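# Press the gauge pin on the magnet-marked fixture post

## Task

Find the post of the checking fixture that has the yellow magnet on it. Press that post's gauge pin fully home and keep it there for one second; after that the spring may push it back out. Do not touch the other three pins, and do not move the magnet.

## Robot and tools

Robot: two six-joint arms, left_arm and right_arm, each with a two-finger parallel gripper (85 mm maximum opening) and a wrist camera (cam_left_wrist, cam_right_wrist, 896x504). The scene frame has its origin on the table top midway between the arms, +z up and +x out over the table; left_arm sits on the +y side, near (0.060, 0.928, 0), and right_arm near (-0.064, -0.817, 0). Arm names do not match image sides. Hand positions, velocities and Hand targets in results are in that arm's own base frame. The gripper's fingers point along its +z axis and close along its y axis. end_effector_position is the point between the closed pads; closed fingertips reach about 19 mm past it. A block sticks out about 10 cm toward the gripper's +x.

Row layout (used by execute_actions and move): 18 numbers, all in [-1, 1], always for both arms even if one stays still. First left_arm: dx, dy, dz, rx, ry, rz, gripper position, force_limit, speed; then the same nine for right_arm. The six pose numbers are an offset, not a pose: they count from that arm's Hand target as it stood when the action or move began, along the Hand target's own axes. 1.0 equals 0.6 m for dx/dy/dz and 180 degrees for rx/ry/rz, which together form one rotation vector. Every row counts from the same start, not from the previous row; a fresh call starts from the new Hand target, so sending the same offset again moves further. All six pose numbers at 0 re-asks for the current Hand target. Gripper position is absolute: +1 fully open, about -0.8 pads touching, -1 closes until blocked. force_limit and speed (both start at +1) set grip strength and closing rate (about 20, 85, 150 mm/s at -1, 0, +1). To keep a gripper unchanged, resend its last three numbers; 0 is a real command.

execute_actions(actions, cameras): actions is a list of actions; each action is a list of up to 15 rows, one per 1/30 s step, the last row held for the remaining steps. An empty list returns state plus images. cameras: list of names, ["all"], or [].

move(target, speed, blend, stop_force, zero, blocking, cameras): target is one 18-number row or a list of up to 15 rows, each offset measured from the Hand targets at the move's start. speed is path speed in m/s (0.002 to 4.2, default 0.25). blend in m rounds corners of a list. stop_force (6 to 120 N, both arms) ends an arm's path when its wrist sensor feels that much push against its travel; do not rely on it for very light touches or while the gripper rotates. zero (with stop_force) sets whether to re-zero first. blocking=false returns early but cannot be combined with stop_force. Total move time is capped at 10 s. The result adds a move: line such as done, off_target, moving, held or fault, plus limits (paced = clipped, held = steps withheld).

wait(seconds 0 to 10): lets time pass holding the last command. stop(): brakes a running move. zoom_image(camera, region [x0,y0,x1,y1] in pixels, up to 504x504): closer look at the latest image. zero_wrist_force(arm): subtracts the current wrist reading from later ones. read_manual(section): licence texts only. finished_scene(scene): ends the scene, irreversibly; pass the current scene number.

Results: Hand target (last commanded pose after clipping; next offsets count from it), end_effector_position in metres and quaternion, velocities, joint positions and torques, Wrist force/torque in the gripper's own axes (push from a surface into the arm), a peak-force line, Tool commands, gripper position_measured in counts (3 open, 130 ≈ 40 mm, 230 pads meeting) and object_status (0 moving, 1 blocked opening, 2 blocked closing, i.e. gripping, 3 reached target). Joint velocities may read within noise. Camera calibration lines list changed camera poses.

Behaviour: commanded orientation is clipped to within 32 degrees of the current one per step; motion lags commands by about 0.2 s; a gripper may settle short of its Hand target, so send the remaining distance as an offset. An arm stopped by contact keeps pushing until commanded back past its gripper.

Avoid: arms are stiff, so aiming even slightly past a firm contact can trigger a fault. About 150 N outside force, or a joint hitting its torque limit (wrist joints 98.4 N m), freezes that arm for 10 s. Approach the pin slowly, use stop_force or small offsets, and press just enough to seat the pin. Do not sweep near an arm's own base, do not let the arms touch each other, and keep motors from overheating (85 °C brakes the arm). Nothing may fall off the table; do not knock the magnet or other pins.

Each tool is called after "Call:" by a JSON object that holds its "name" and its "arguments".

## Session

Call:
{"name": "execute_actions", "arguments": {"actions": []}}

Scene clock: 0.00 s.
left_arm: end_effector_position=(+0.6452, +0.5338, +0.3687) position_measured=3 object_status=3 end_effector_quat_wxyz=(+0.054, +0.895, -0.431, +0.101) | right_arm: end_effector_position=(+1.0094, -0.4085, +0.1239) position_measured=3 object_status=3 end_effector_quat_wxyz=(+0.497, -0.362, -0.574, -0.541)
Joint positions: left_arm=[0.541 -1.507 2.094 -2.179 -1.799 -1.706] | right_arm=[2.693 -2.576 -1.22 -2.623 2.507 -0.374]
Joint velocities: within noise
Joint torques (N m): no reading
Motor temperatures (°C): left_arm=[24 36 26 39 35 34] | right_arm=[29 36 36 38 34 39]
Wrist force (N): no reading
Wrist torque (N m): no reading
Wrist force, peak (N): no reading
Hand target: left_arm +0.6452, +0.5338, +0.3687; +0.054, +0.895, -0.431, +0.101 | right_arm +1.0094, -0.4085, +0.1239; +0.497, -0.362, -0.574, -0.541
Tool commands: left_gripper/position=+1.0 left_gripper/force_limit=+1.0 left_gripper/speed=+1.0 right_gripper/position=+1.0 right_gripper/force_limit=+1.0 right_gripper/speed=+1.0

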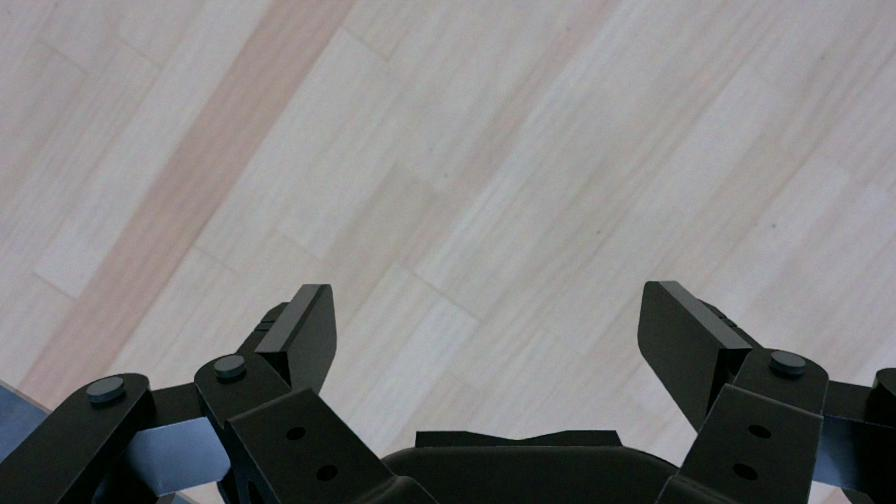

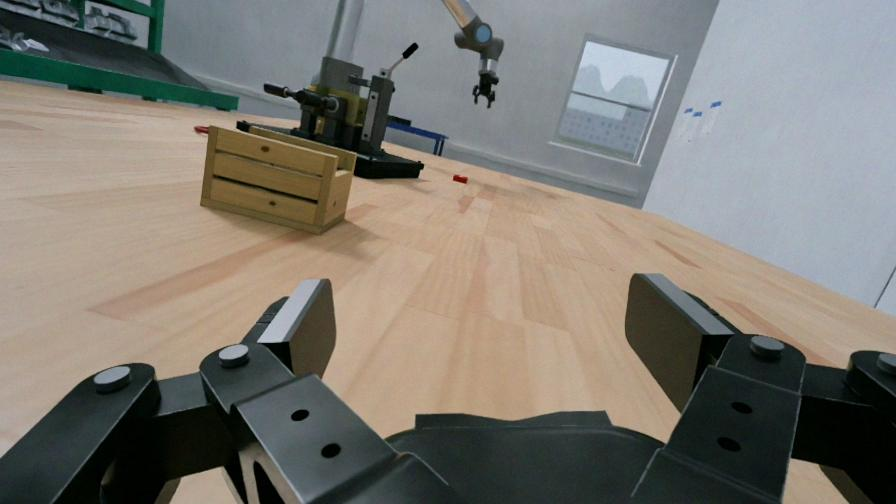

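Call:
{"name": "zoom_image", "arguments": {"camera": "cam_right_wrist", "region": [180, 20, 500, 260]}}

Scaled by 1.575 from the camera's 896x504 image, which has a finer 1280x720 frame.

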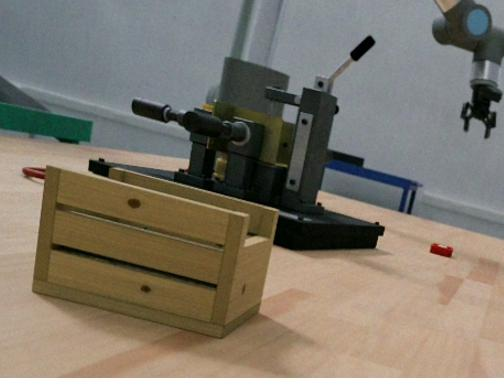

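Call:
{"name": "move", "arguments": {"target": [0,0,0,0,0,0,1,1,1,0.5,0.115,0.487,0.105,-0.066,0.079,1,1,1], "cameras": ["cam_right_wrist"]}}

Scene clock: 3.43 s.
left_arm: end_effector_position=(+0.6452, +0.5338, +0.3687) position_measured=3 object_status=3 end_effector_quat_wxyz=(+0.054, +0.895, -0.431, +0.101) | right_arm: end_effector_position=(+0.9497, -0.1485, +0.4537) position_measured=3 object_status=3 end_effector_quat_wxyz=(-0.551, +0.397, +0.653, +0.335)
Joint positions: left_arm=[0.541 -1.507 2.094 -2.179 -1.799 -1.706] | right_arm=[2.93 -2.14 -1.422 -2.458 2.433 0.202]
Joint torques (N m): left_arm=[0.97 -100.52 -91.18 -10.11 -0.83 -1.34] | right_arm=[23.31 208.56 100.36 -5.95 -3.06 4.07]
Wrist force (N): left_arm=[0.0 -0.2 0.1] | right_arm=[-1.3 0.6 0.7]
Wrist torque (N m): left_arm=[-0.04 0.01 0.00] | right_arm=[0.37 0.48 -0.25]
Wrist force, peak (N): left_arm=[0.5 -0.5 0.0] | right_arm=[2.0 1.5 2.3]
Hand target: left_arm +0.6452, +0.5338, +0.3687; +0.054, +0.895, -0.431, +0.101 | right_arm +0.9498, -0.1484, +0.4539; -0.551, +0.397, +0.653, +0.335
Off the commanded pose: left_arm 0.000 m, 0 deg | right_arm 0.000 m, 0 deg.
move: done
camera_calibration:
cam_right_wrist: T_world_to_cam=[[0.885861, 0.462902, -0.0311911, -0.746194], [0.195898, -0.434141, -0.879287, 0.164342], [-0.420565, 0.772815, -0.47527, 0.856316], [0, 0, 0, 1]] pos_world=[0.988966, -0.245012, 0.528211]
Images, in order (width x height): cam_right_wrist 896x504.

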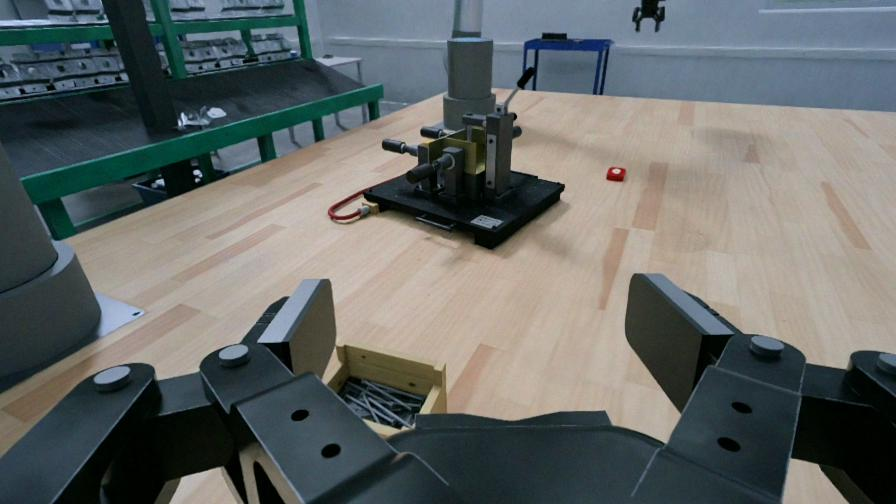

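Call:
{"name": "zoom_image", "arguments": {"camera": "cam_right_wrist", "region": [320, 50, 580, 260]}}

Scaled by 1.938 from the camera's 896x504 image, which has a finer 1280x720 frame.

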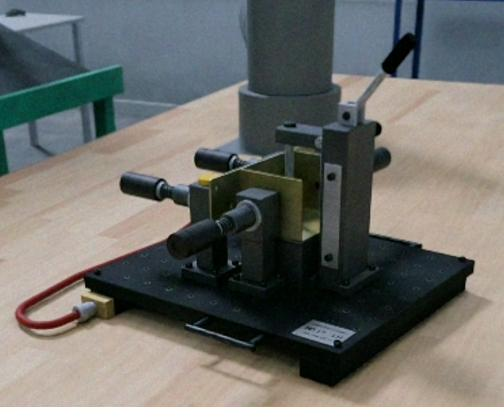

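Call:
{"name": "move", "arguments": {"target": [0,0,0,0,0,0,1,1,1,0.226,-0.188,0.994,-0.102,-0.066,0.034,1,1,1], "cameras": ["cam_right_wrist"]}}

Scene clock: 8.07 s.
left_arm: end_effector_position=(+0.6452, +0.5338, +0.3687) position_measured=3 object_status=3 end_effector_quat_wxyz=(+0.054, +0.895, -0.431, +0.101) | right_arm: end_effector_position=(+0.5681, +0.3416, +0.4868) position_measured=3 object_status=3 end_effector_quat_wxyz=(-0.427, +0.546, +0.623, +0.362)
Joint positions: left_arm=[0.541 -1.507 2.094 -2.179 -1.799 -1.706] | right_arm=[3.527 -1.554 -2.478 -0.152 2.695 2.163]
Joint torques (N m): left_arm=[-0.85 -100.35 -92.68 -9.74 -1 -1.14] | right_arm=[17.71 34.47 57.87 16.54 -0.36 6.45]
Wrist force (N): left_arm=[0.1 -0.3 0.0] | right_arm=[-0.8 0.5 1.2]
Wrist torque (N m): left_arm=[-0.05 -0.02 0.00] | right_arm=[0.44 0.42 -0.34]
Wrist force, peak (N): left_arm=[0.1 -0.4 -0.4] | right_arm=[0.4 -0.3 3.7]
Hand target: left_arm +0.6452, +0.5338, +0.3687; +0.054, +0.895, -0.431, +0.101 | right_arm +0.5681, +0.3416, +0.4868; -0.427, +0.546, +0.623, +0.362
Off the commanded pose: left_arm 0.000 m, 0 deg | right_arm 0.000 m, 0 deg.
move: done
camera_calibration:
cam_right_wrist: T_world_to_cam=[[0.989373, 0.137724, -0.0466132, -0.574164], [0.0545954, -0.649022, -0.758808, 0.575845], [-0.134759, 0.748199, -0.649644, 0.263754], [0, 0, 0, 1]] pos_world=[0.572167, 0.255472, 0.581539]
Images, in order (width x height): cam_right_wrist 896x504.

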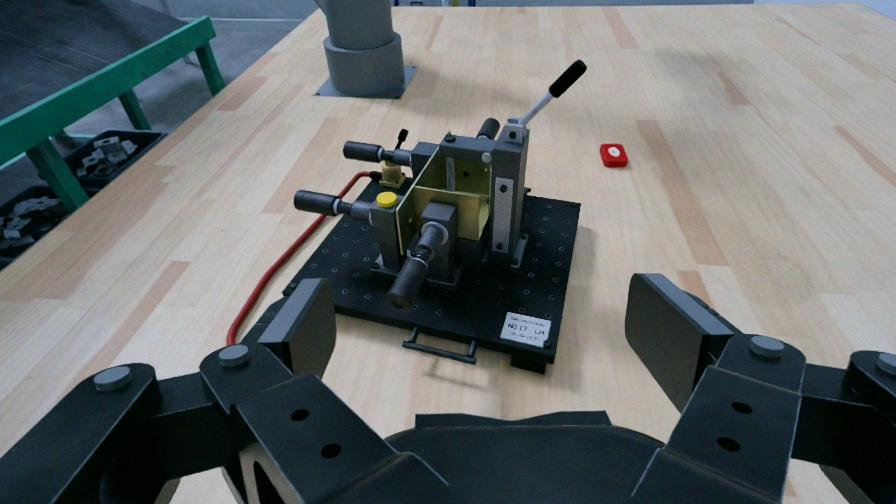

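Call:
{"name": "zoom_image", "arguments": {"camera": "cam_right_wrist", "region": [270, 110, 530, 330]}}

Scaled by 1.938 from the camera's 896x504 image, which has a finer 1280x720 frame.

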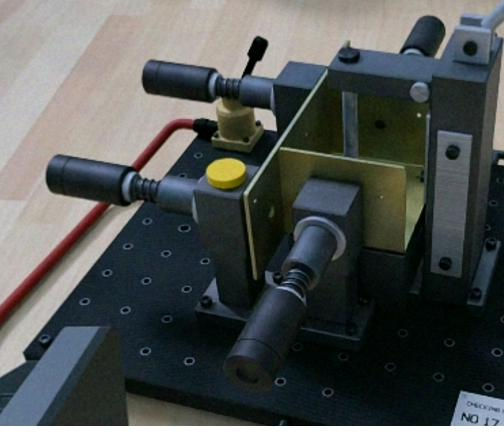

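Call:
{"name": "move", "arguments": {"target": [0,0,0,0,0,0,1,1,1,0,0,0,0,-0.379,0,-1,1,1], "cameras": ["cam_right_wrist"], "speed": 0.5}}

Call:
{"name": "move", "arguments": {"target": [0,0,0,0,0,0,1,1,1,0.976,-0.747,0,0,0,0.623,-1,1,1], "cameras": ["cam_right_wrist"], "speed": 0.4}}

Scene clock: 14.27 s.
left_arm: end_effector_position=(+0.6452, +0.5338, +0.3687) position_measured=3 object_status=3 end_effector_quat_wxyz=(+0.054, +0.895, -0.431, +0.101) | right_arm: end_effector_position=(+0.5681, +0.3416, +0.4868) position_measured=234 object_status=3 end_effector_quat_wxyz=(-0.005, +0.655, +0.756, -0.007)
Joint positions: left_arm=[0.541 -1.507 2.094 -2.179 -1.799 -1.706] | right_arm=[3.986 -1.327 -2.161 -1.238 1.58 2.273]
Joint torques (N m): left_arm=[0.73 -100.65 -91.47 -10.51 -0.85 -0.22] | right_arm=[12.85 13.32 114.77 5.01 -3.11 4.37]
Wrist force (N): left_arm=[-0.1 -0.1 0.2] | right_arm=[-1.3 4.3 1.6]
Wrist torque (N m): left_arm=[-0.02 0.02 0.00] | right_arm=[1.82 0.41 -0.57]
Wrist force, peak (N): left_arm=[0.4 -0.4 -0.1] | right_arm=[-0.6 5.1 1.4]
Hand target: left_arm +0.6452, +0.5338, +0.3687; +0.054, +0.895, -0.431, +0.101 | right_arm +0.5681, +0.3416, +0.4868; -0.005, +0.655, +0.756, -0.007
Off the commanded pose: left_arm 0.000 m, 0 deg | right_arm 0.000 m, 0 deg.
move: done
camera_calibration:
cam_right_wrist: T_world_to_cam=[[0.993425, 0.11207, -0.0233843, -0.578957], [0.113609, -0.939849, 0.322145, 0.115456], [0.0141251, -0.322684, -0.946402, 0.689326], [0, 0, 0, 1]] pos_world=[0.552296, 0.395829, 0.601647]
Images, in order (width x height): cam_right_wrist 896x504.

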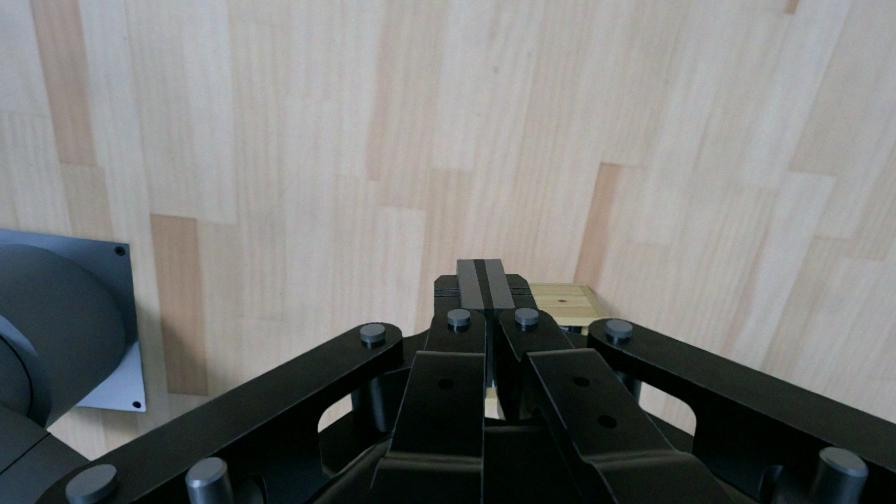

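Scene clock: 17.47 s.
left_arm: end_effector_position=(+0.6452, +0.5338, +0.3687) position_measured=3 object_status=3 end_effector_quat_wxyz=(+0.054, +0.895, -0.431, +0.101) | right_arm: end_effector_position=(+0.0414, +0.8576, +0.4928) position_measured=234 object_status=3 end_effector_quat_wxyz=(+0.003, +0.993, -0.122, -0.007)
Joint positions: left_arm=[0.541 -1.507 2.094 -2.179 -1.799 -1.706] | right_arm=[4.894 -1.571 -1.949 -1.194 1.587 5.138]
Joint torques (N m): left_arm=[-1.6 -104.89 -91.39 -10.01 -1.41 -0.84] | right_arm=[19.56 66.79 111.94 5.33 -4.57 5.49]
Wrist force (N): left_arm=[0.1 -0.4 -0.1] | right_arm=[-1.8 3.0 2.6]
Wrist torque (N m): left_arm=[-0.07 -0.01 0.00] | right_arm=[1.55 0.39 -0.59]
Wrist force, peak (N): left_arm=[-0.5 -0.3 0.3] | right_arm=[-3.6 6.3 1.1]
Hand target: left_arm +0.6452, +0.5338, +0.3687; +0.054, +0.895, -0.431, +0.101 | right_arm +0.0414, +0.8577, +0.4928; +0.003, +0.993, -0.122, -0.007
Off the commanded pose: left_arm 0.000 m, 0 deg | right_arm 0.000 m, 0 deg.
move: done
camera_calibration:
cam_right_wrist: T_world_to_cam=[[-0.270654, -0.962676, 0.000487488, 0.848833], [-0.907572, 0.255331, 0.333344, -0.329864], [-0.321027, 0.0897787, -0.942805, 0.527431], [0, 0, 0, 1]] pos_world=[0.0996849, 0.854024, 0.606809]
Images, in order (width x height): cam_right_wrist 896x504.

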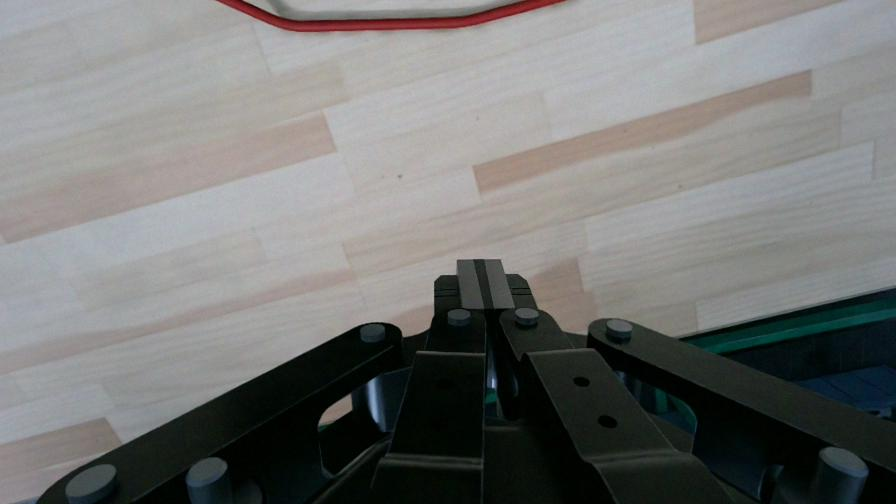

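Call:
{"name": "move", "arguments": {"target": [0,0,0,0,0,0,1,1,1,0,0,0,0,0.25,0,-1,1,1], "cameras": ["cam_right_wrist"], "speed": 0.5}}

Call:
{"name": "zoom_image", "arguments": {"camera": "cam_right_wrist", "region": [300, 0, 700, 260]}}

Scene clock: 19.63 s.
left_arm: end_effector_position=(+0.6452, +0.5338, +0.3687) position_measured=3 object_status=3 end_effector_quat_wxyz=(+0.054, +0.895, -0.431, +0.101) | right_arm: end_effector_position=(+0.0414, +0.8577, +0.4928) position_measured=234 object_status=3 end_effector_quat_wxyz=(+0.049, +0.920, -0.111, +0.373)
Joint positions: left_arm=[0.541 -1.507 2.094 -2.179 -1.799 -1.706] | right_arm=[5.129 -1.689 -1.84 -1.725 0.992 5.535]
Joint torques (N m): left_arm=[1.18 -97.17 -92 -10.2 -0.85 -0.64] | right_arm=[19.33 88.74 106.26 1.4 -7.15 4.38]
Wrist force (N): left_arm=[0.0 0.0 -0.3] | right_arm=[-1.2 1.9 2.2]
Wrist torque (N m): left_arm=[0.00 0.01 0.00] | right_arm=[0.95 0.53 -0.37]
Wrist force, peak (N): left_arm=[-0.1 -0.6 -0.2] | right_arm=[-1.9 3.6 2.4]
Hand target: left_arm +0.6452, +0.5338, +0.3687; +0.054, +0.895, -0.431, +0.101 | right_arm +0.0414, +0.8577, +0.4928; +0.049, +0.920, -0.111, +0.373
Off the commanded pose: left_arm 0.000 m, 0 deg | right_arm 0.000 m, 0 deg.
move: done
camera_calibration:
cam_right_wrist: T_world_to_cam=[[-0.257247, -0.966164, -0.0187091, 0.860781], [-0.870079, 0.240001, -0.430537, 0.0581908], [0.42046, -0.094476, -0.902379, 0.634863], [0, 0, 0, 1]] pos_world=[0.0051301, 0.87767, 0.614044]
Images, in order (width x height): cam_right_wrist 896x504.

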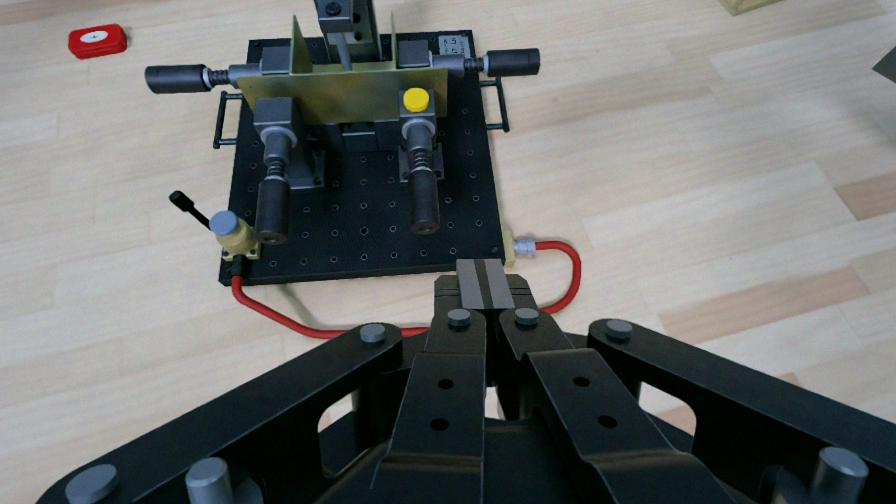

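Scaled by 1.260 from the camera's 896x504 image, which has a finer 1280x720 frame.

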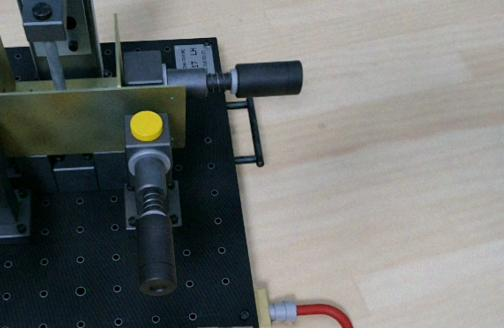

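Call:
{"name": "move", "arguments": {"target": [0,0,0,0,0,0,1,1,1,0.1,-0.06,0.3125,0,-0.25,0,-1,1,1], "cameras": ["cam_right_wrist"], "speed": 0.4}}

Call:
{"name": "zoom_image", "arguments": {"camera": "cam_right_wrist", "region": [300, 0, 700, 330]}}

Scene clock: 22.90 s.
left_arm: end_effector_position=(+0.6452, +0.5338, +0.3687) position_measured=3 object_status=3 end_effector_quat_wxyz=(+0.054, +0.895, -0.431, +0.101) | right_arm: end_effector_position=(+0.2184, +0.8500, +0.4000) position_measured=234 object_status=3 end_effector_quat_wxyz=(+0.003, +0.993, -0.122, -0.007)
Joint positions: left_arm=[0.541 -1.507 2.094 -2.179 -1.799 -1.706] | right_arm=[4.686 -1.644 -2.012 -1.061 1.586 4.93]
Joint torques (N m): left_arm=[1.99 -98.9 -91.57 -10.06 -1.02 -0.96] | right_arm=[-26.69 79.12 81.06 15.61 4.9 -7.15]
Wrist force (N): left_arm=[-0.1 -0.1 -0.1] | right_arm=[-0.9 3.2 1.7]
Wrist torque (N m): left_arm=[-0.02 0.02 0.00] | right_arm=[1.62 0.28 -0.17]
Wrist force, peak (N): left_arm=[0.1 -0.5 -0.2] | right_arm=[2.6 2.8 2.7]
Hand target: left_arm +0.6452, +0.5338, +0.3687; +0.054, +0.895, -0.431, +0.101 | right_arm +0.2185, +0.8499, +0.3999; +0.003, +0.993, -0.122, -0.007
Off the commanded pose: left_arm 0.000 m, 0 deg | right_arm 0.000 m, 0 deg.
move: done
camera_calibration:
cam_right_wrist: T_world_to_cam=[[-0.270766, -0.962645, 0.000443839, 0.889399], [-0.907646, 0.255449, 0.333054, -0.136254], [-0.320726, 0.0897768, -0.942908, 0.497422], [0, 0, 0, 1]] pos_world=[0.276685, 0.846325, 0.514008]
Images, in order (width x height): cam_right_wrist 896x504.

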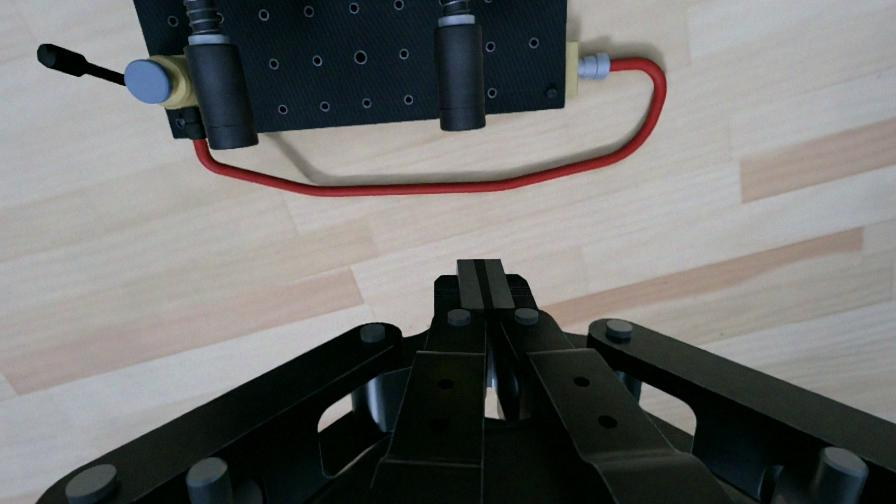

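Scaled by 1.260 from the camera's 896x504 image, which has a finer 1280x720 frame.

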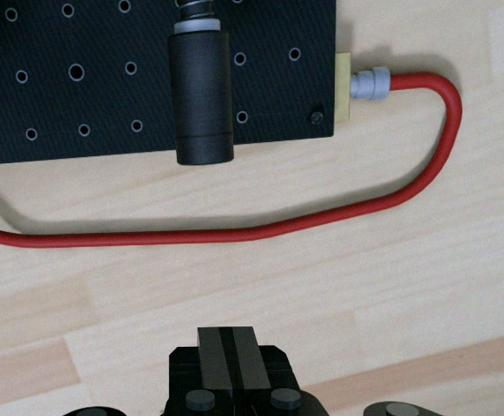

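Call:
{"name": "move", "arguments": {"target": [0,0,0,0,0,0,1,1,1,-0.0457,0,0.388,0,0,-0.0145,-1,1,1], "cameras": ["cam_right_wrist"], "speed": 0.2}}

Call:
{"name": "zoom_image", "arguments": {"camera": "cam_right_wrist", "region": [300, 0, 700, 330]}}

Scene clock: 25.87 s.
left_arm: end_effector_position=(+0.6452, +0.5338, +0.3687) position_measured=3 object_status=3 end_effector_quat_wxyz=(+0.054, +0.895, -0.431, +0.101) | right_arm: end_effector_position=(+0.1883, +0.8556, +0.1677) position_measured=234 object_status=3 end_effector_quat_wxyz=(+0.003, +0.995, -0.099, -0.008)
Joint positions: left_arm=[0.541 -1.507 2.094 -2.179 -1.799 -1.706] | right_arm=[4.721 -1.843 -2.179 -0.695 1.586 4.92]
Joint torques (N m): left_arm=[2.98 -102.28 -92.77 -9.91 -0.76 -0.8] | right_arm=[20.87 106.42 61.28 13.94 4.02 -6.37]
Wrist force (N): left_arm=[-0.1 0.0 0.0] | right_arm=[-1.7 3.4 1.2]
Wrist torque (N m): left_arm=[0.01 0.02 0.00] | right_arm=[1.91 0.47 -0.14]
Wrist force, peak (N): left_arm=[-0.2 -0.5 0.1] | right_arm=[-2.1 3.8 3.9]
Hand target: left_arm +0.6452, +0.5338, +0.3687; +0.054, +0.895, -0.431, +0.101 | right_arm +0.1883, +0.8556, +0.1676; +0.003, +0.995, -0.099, -0.007
Off the commanded pose: left_arm 0.000 m, 0 deg | right_arm 0.000 m, 0 deg.
move: done
camera_calibration:
cam_right_wrist: T_world_to_cam=[[-0.226664, -0.973973, -0.000153019, 0.888255], [-0.91817, 0.213625, 0.333659, -0.0500621], [-0.324942, 0.075769, -0.942694, 0.280972], [0, 0, 0, 1]] pos_world=[0.24667, 0.854542, 0.28171]
Images, in order (width x height): cam_right_wrist 896x504.

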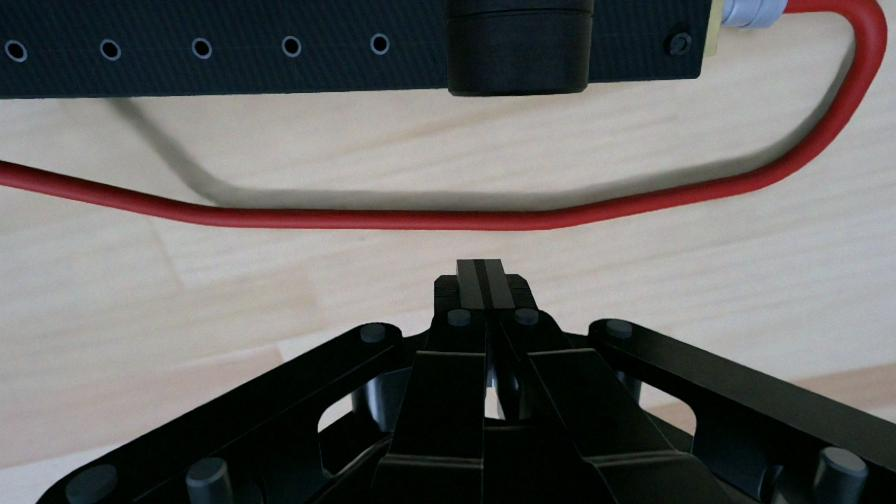

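Scaled by 1.260 from the camera's 896x504 image, which has a finer 1280x720 frame.

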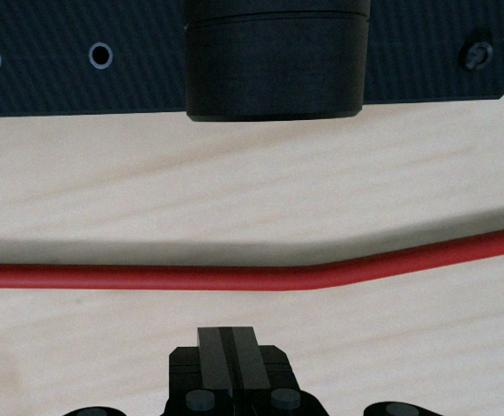

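Call:
{"name": "move", "arguments": {"target": [0,0,0,0,0,0,1,1,1,0.055,0.0125,0,0,0,0,-1,1,1], "cameras": ["cam_right_wrist"], "speed": 0.1}}

Call:
{"name": "zoom_image", "arguments": {"camera": "cam_right_wrist", "region": [300, 0, 700, 330]}}

Scene clock: 27.40 s.
left_arm: end_effector_position=(+0.6452, +0.5338, +0.3687) position_measured=3 object_status=3 end_effector_quat_wxyz=(+0.054, +0.895, -0.431, +0.101) | right_arm: end_effector_position=(+0.2190, +0.8418, +0.1671) position_measured=234 object_status=3 end_effector_quat_wxyz=(+0.003, +0.995, -0.099, -0.007)
Joint positions: left_arm=[0.541 -1.507 2.094 -2.179 -1.799 -1.706] | right_arm=[4.685 -1.838 -2.187 -0.692 1.586 4.883]
Joint torques (N m): left_arm=[-4.99 -98.23 -91.34 -10.25 -0.49 -1] | right_arm=[-22.95 135.73 58.05 15.85 -3.61 -6.6]
Wrist force (N): left_arm=[0.3 0.0 -0.2] | right_arm=[-1.7 3.8 1.6]
Wrist torque (N m): left_arm=[0.00 -0.04 0.00] | right_arm=[1.91 0.48 -0.11]
Wrist force, peak (N): left_arm=[0.2 -0.4 -0.1] | right_arm=[-1.5 3.9 1.7]
Hand target: left_arm +0.6452, +0.5338, +0.3687; +0.054, +0.895, -0.431, +0.101 | right_arm +0.2191, +0.8418, +0.1671; +0.003, +0.995, -0.099, -0.007
Off the commanded pose: left_arm 0.000 m, 0 deg | right_arm 0.000 m, 0 deg.
move: done
camera_calibration:
cam_right_wrist: T_world_to_cam=[[-0.226636, -0.97398, -0.0000829698, 0.881751], [-0.918207, 0.21363, 0.333553, -0.0186896], [-0.324856, 0.0756712, -0.942731, 0.291496], [0, 0, 0, 1]] pos_world=[0.27737, 0.840742, 0.28111]
Images, in order (width x height): cam_right_wrist 896x504.

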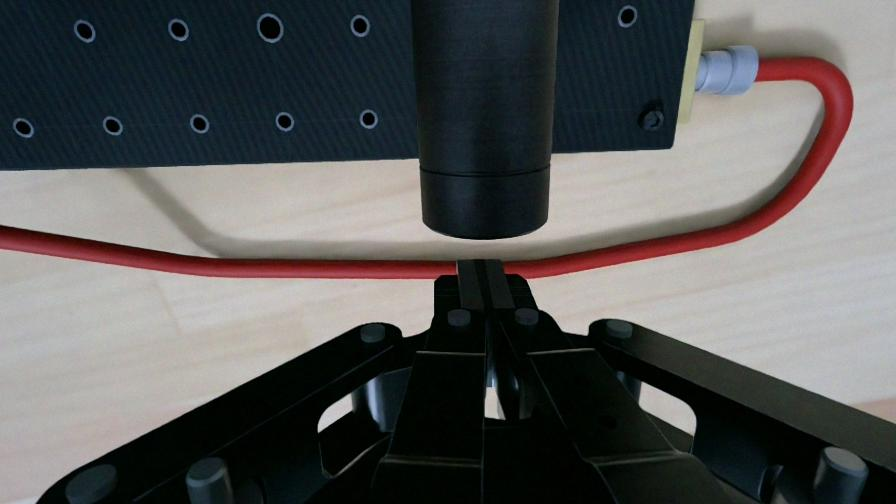

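Scaled by 1.260 from the camera's 896x504 image, which has a finer 1280x720 frame.

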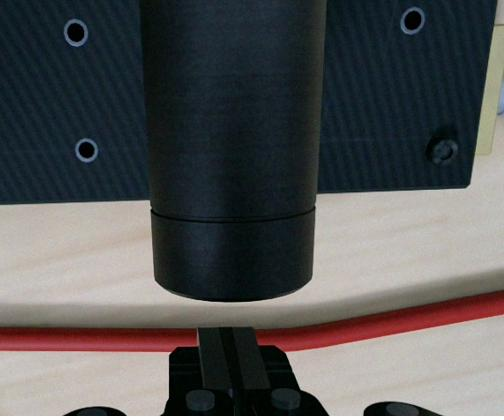

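Call:
{"name": "move", "arguments": {"target": [0,0,0,0,0,0,1,1,1,0.09,0.001,0,0,0,0,-1,1,1], "cameras": ["cam_right_wrist"], "speed": 0.02, "stop_force": 30}}

Call:
{"name": "zoom_image", "arguments": {"camera": "cam_right_wrist", "region": [300, 0, 700, 330]}}

Scene clock: 30.60 s.
left_arm: end_effector_position=(+0.6452, +0.5338, +0.3687) position_measured=3 object_status=3 end_effector_quat_wxyz=(+0.054, +0.895, -0.431, +0.101) | right_arm: end_effector_position=(+0.2528, +0.8346, +0.1666) position_measured=234 object_status=3 end_effector_quat_wxyz=(+0.003, +0.995, -0.099, -0.007)
Joint positions: left_arm=[0.541 -1.507 2.094 -2.179 -1.799 -1.706] | right_arm=[4.645 -1.84 -2.184 -0.693 1.586 4.843]
Joint torques (N m): left_arm=[0 -95.48 -95.55 -10.57 -0.53 -0.74] | right_arm=[-3.41 131.72 51.06 12.35 -9.06 4.71]
Wrist force (N): left_arm=[-0.1 -0.3 -0.2] | right_arm=[-30.8 2.8 -5.1]
Wrist torque (N m): left_arm=[-0.05 0.03 0.00] | right_arm=[1.94 0.89 -0.58]
Wrist force, peak (N): left_arm=[0.0 0.4 -0.4] | right_arm=[-88.8 7.9 -2.0]
Hand target: left_arm +0.6452, +0.5338, +0.3687; +0.054, +0.895, -0.431, +0.101 | right_arm +0.2527, +0.8346, +0.1667; +0.003, +0.995, -0.099, -0.008 (not the last commanded pose)
Off the commanded pose: left_arm 0.000 m, 0 deg | right_arm 0.020 m, 0 deg.
move: contact (right_arm)
camera_calibration:
cam_right_wrist: T_world_to_cam=[[-0.226618, -0.973984, -0.0000895918, 0.882398], [-0.918212, 0.213611, 0.333554, 0.0140674], [-0.324857, 0.0756716, -0.942731, 0.30255], [0, 0, 0, 1]] pos_world=[0.31117, 0.833542, 0.28061]
Images, in order (width x height): cam_right_wrist 896x504.

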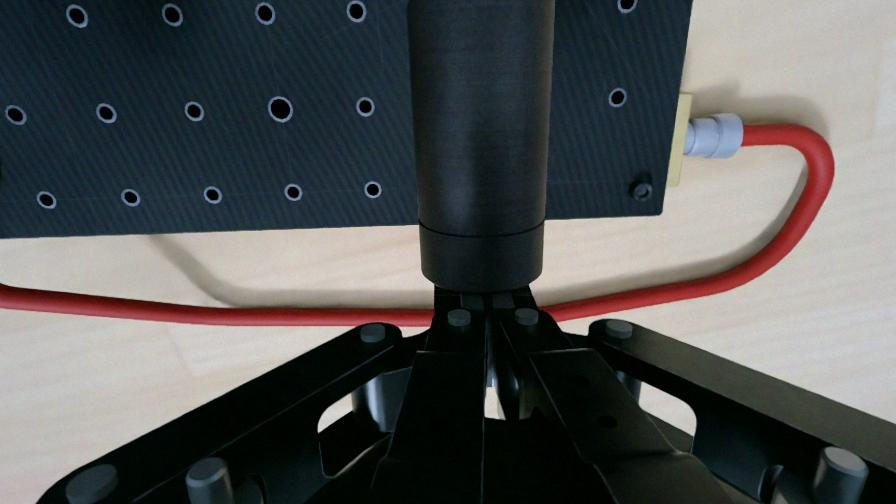

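Scaled by 1.260 from the camera's 896x504 image, which has a finer 1280x720 frame.

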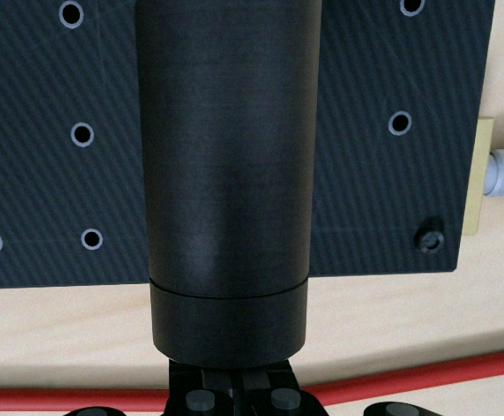

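Call:
{"name": "move", "arguments": {"target": [0,0,0,0,0,0,1,1,1,0.02,0,0,0,0,0,-1,1,1], "cameras": [], "speed": 0.005, "stop_force": 55, "zero": false}}

Call:
{"name": "wait", "arguments": {"seconds": 1.5}}

Scene clock: 31.87 s.
left_arm: end_effector_position=(+0.6452, +0.5338, +0.3687) position_measured=3 object_status=3 end_effector_quat_wxyz=(+0.054, +0.895, -0.431, +0.101) | right_arm: end_effector_position=(+0.2530, +0.8345, +0.1667) position_measured=234 object_status=3 end_effector_quat_wxyz=(+0.003, +0.995, -0.099, -0.008)
Joint positions: left_arm=[0.541 -1.507 2.094 -2.179 -1.799 -1.706] | right_arm=[4.645 -1.84 -2.184 -0.693 1.586 4.843]
Joint torques (N m): left_arm=[-2.29 -100.15 -95.5 -10.68 -0.69 -1.12] | right_arm=[-26.81 124.33 57.08 7.76 -22.69 5.32]
Wrist force (N): left_arm=[-0.1 0.0 0.1] | right_arm=[-57.4 0.0 -1.3]
Wrist torque (N m): left_arm=[0.00 0.02 0.00] | right_arm=[1.91 1.10 -0.57]
Wrist force, peak (N): left_arm=[0.3 -0.7 0.1] | right_arm=[-65.1 -2.3 -2.3]
Hand target: left_arm +0.6452, +0.5338, +0.3687; +0.054, +0.895, -0.431, +0.101 | right_arm +0.2530, +0.8345, +0.1667; +0.003, +0.995, -0.099, -0.008 (not the last commanded pose)
Off the commanded pose: left_arm 0.000 m, 0 deg | right_arm 0.012 m, 0 deg.
move: contact (right_arm)
No camera images: "cameras" was empty.

Scene clock: 33.37 s.
left_arm: end_effector_position=(+0.6452, +0.5338, +0.3687) position_measured=3 object_status=3 end_effector_quat_wxyz=(+0.054, +0.895, -0.431, +0.101) | right_arm: end_effector_position=(+0.2530, +0.8345, +0.1667) position_measured=234 object_status=3 end_effector_quat_wxyz=(+0.003, +0.995, -0.099, -0.008)
Joint positions: left_arm=[0.541 -1.507 2.094 -2.179 -1.799 -1.706] | right_arm=[4.645 -1.84 -2.184 -0.693 1.586 4.843]
Joint torques (N m): left_arm=[1.02 -97.06 -91.55 -10.81 -1 -0.59] | right_arm=[-30.55 123.48 58.92 3.99 -21.56 4.9]
Wrist force (N): left_arm=[0.0 -0.2 0.3] | right_arm=[-56.1 1.1 -0.7]
Wrist torque (N m): left_arm=[-0.03 0.00 0.00] | right_arm=[1.93 1.12 -0.56]
Wrist force, peak (N): left_arm=[0.3 -0.4 -0.1] | right_arm=[-57.4 0.4 -1.2]
Hand target: left_arm +0.6452, +0.5338, +0.3687; +0.054, +0.895, -0.431, +0.101 | right_arm +0.2530, +0.8345, +0.1667; +0.003, +0.995, -0.099, -0.008 (not the last commanded pose)
Tool commands: left_gripper/position=+1.0 left_gripper/force_limit=+1.0 left_gripper/speed=+1.0 right_gripper/position=-1.0 right_gripper/force_limit=+1.0 right_gripper/speed=+1.0
Off the commanded pose: left_arm 0.000 m, 0 deg | right_arm 0.012 m, 0 deg.
wait: 1.50 s; at rest by 0.17 s

Call:
{"name": "move", "arguments": {"target": [0,0,0,0,0,0,1,1,1,-0.09,0,0,0,0,0,-1,1,1], "cameras": ["cam_right_wrist"], "speed": 0.08}}

Scene clock: 34.63 s.
left_arm: end_effector_position=(+0.6452, +0.5338, +0.3687) position_measured=3 object_status=3 end_effector_quat_wxyz=(+0.054, +0.895, -0.431, +0.101) | right_arm: end_effector_position=(+0.2002, +0.8452, +0.1674) position_measured=234 object_status=3 end_effector_quat_wxyz=(+0.003, +0.995, -0.099, -0.008) end_effector_velocity=(-0.002, +0.001, +0.002) end_effector_angular_velocity=(+0.002, +0.000, -0.003)
Joint positions: left_arm=[0.541 -1.507 2.094 -2.179 -1.799 -1.706] | right_arm=[4.707 -1.836 -2.189 -0.691 1.586 4.906]
Joint velocities: left_arm=[within noise] | right_arm=[0.002 0.002 0 0 0 0.005]
Joint torques (N m): left_arm=[4.4 -98.42 -90.88 -9.86 -1.39 -1.07] | right_arm=[24.8 137.98 58.5 15.39 2.18 5.08]
Wrist force (N): left_arm=[0.0 -0.1 0.2] | right_arm=[-0.4 4.2 5.6]
Wrist torque (N m): left_arm=[-0.02 -0.01 0.00] | right_arm=[2.04 0.23 -0.55]
Wrist force, peak (N): left_arm=[0.3 -0.4 -0.4] | right_arm=[-56.2 1.3 -1.0]
Hand target: left_arm +0.6452, +0.5338, +0.3687; +0.054, +0.895, -0.431, +0.101 | right_arm +0.2000, +0.8452, +0.1674; +0.003, +0.995, -0.099, -0.008
Off the commanded pose: left_arm 0.000 m, 0 deg | right_arm 0.000 m, 0 deg.
move: done
camera_calibration:
cam_right_wrist: T_world_to_cam=[[-0.226744, -0.973954, -0.0000967383, 0.880835], [-0.918108, 0.213709, 0.333776, -0.0368429], [-0.325062, 0.0757705, -0.942652, 0.285395], [0, 0, 0, 1]] pos_world=[0.258669, 0.844143, 0.281411]
Images, in order (width x height): cam_right_wrist 896x504.

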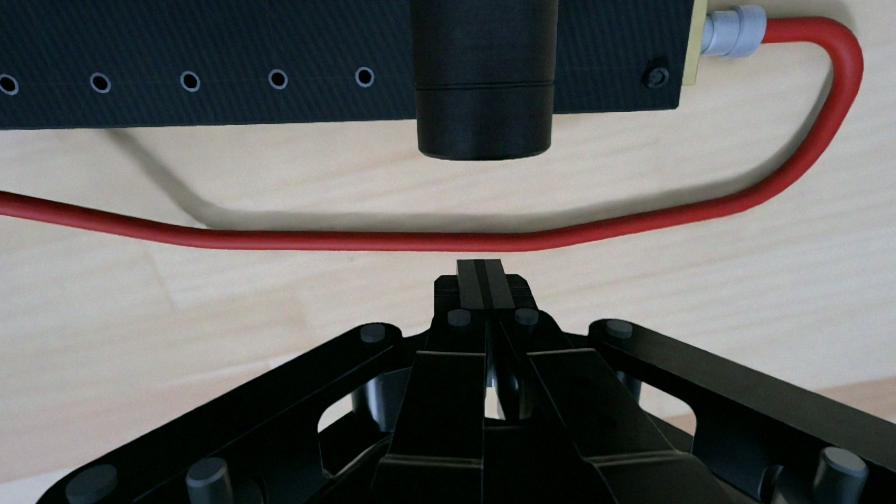

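Call:
{"name": "finished_scene", "arguments": {"scene": 1}}

The scene is finished: the task was done.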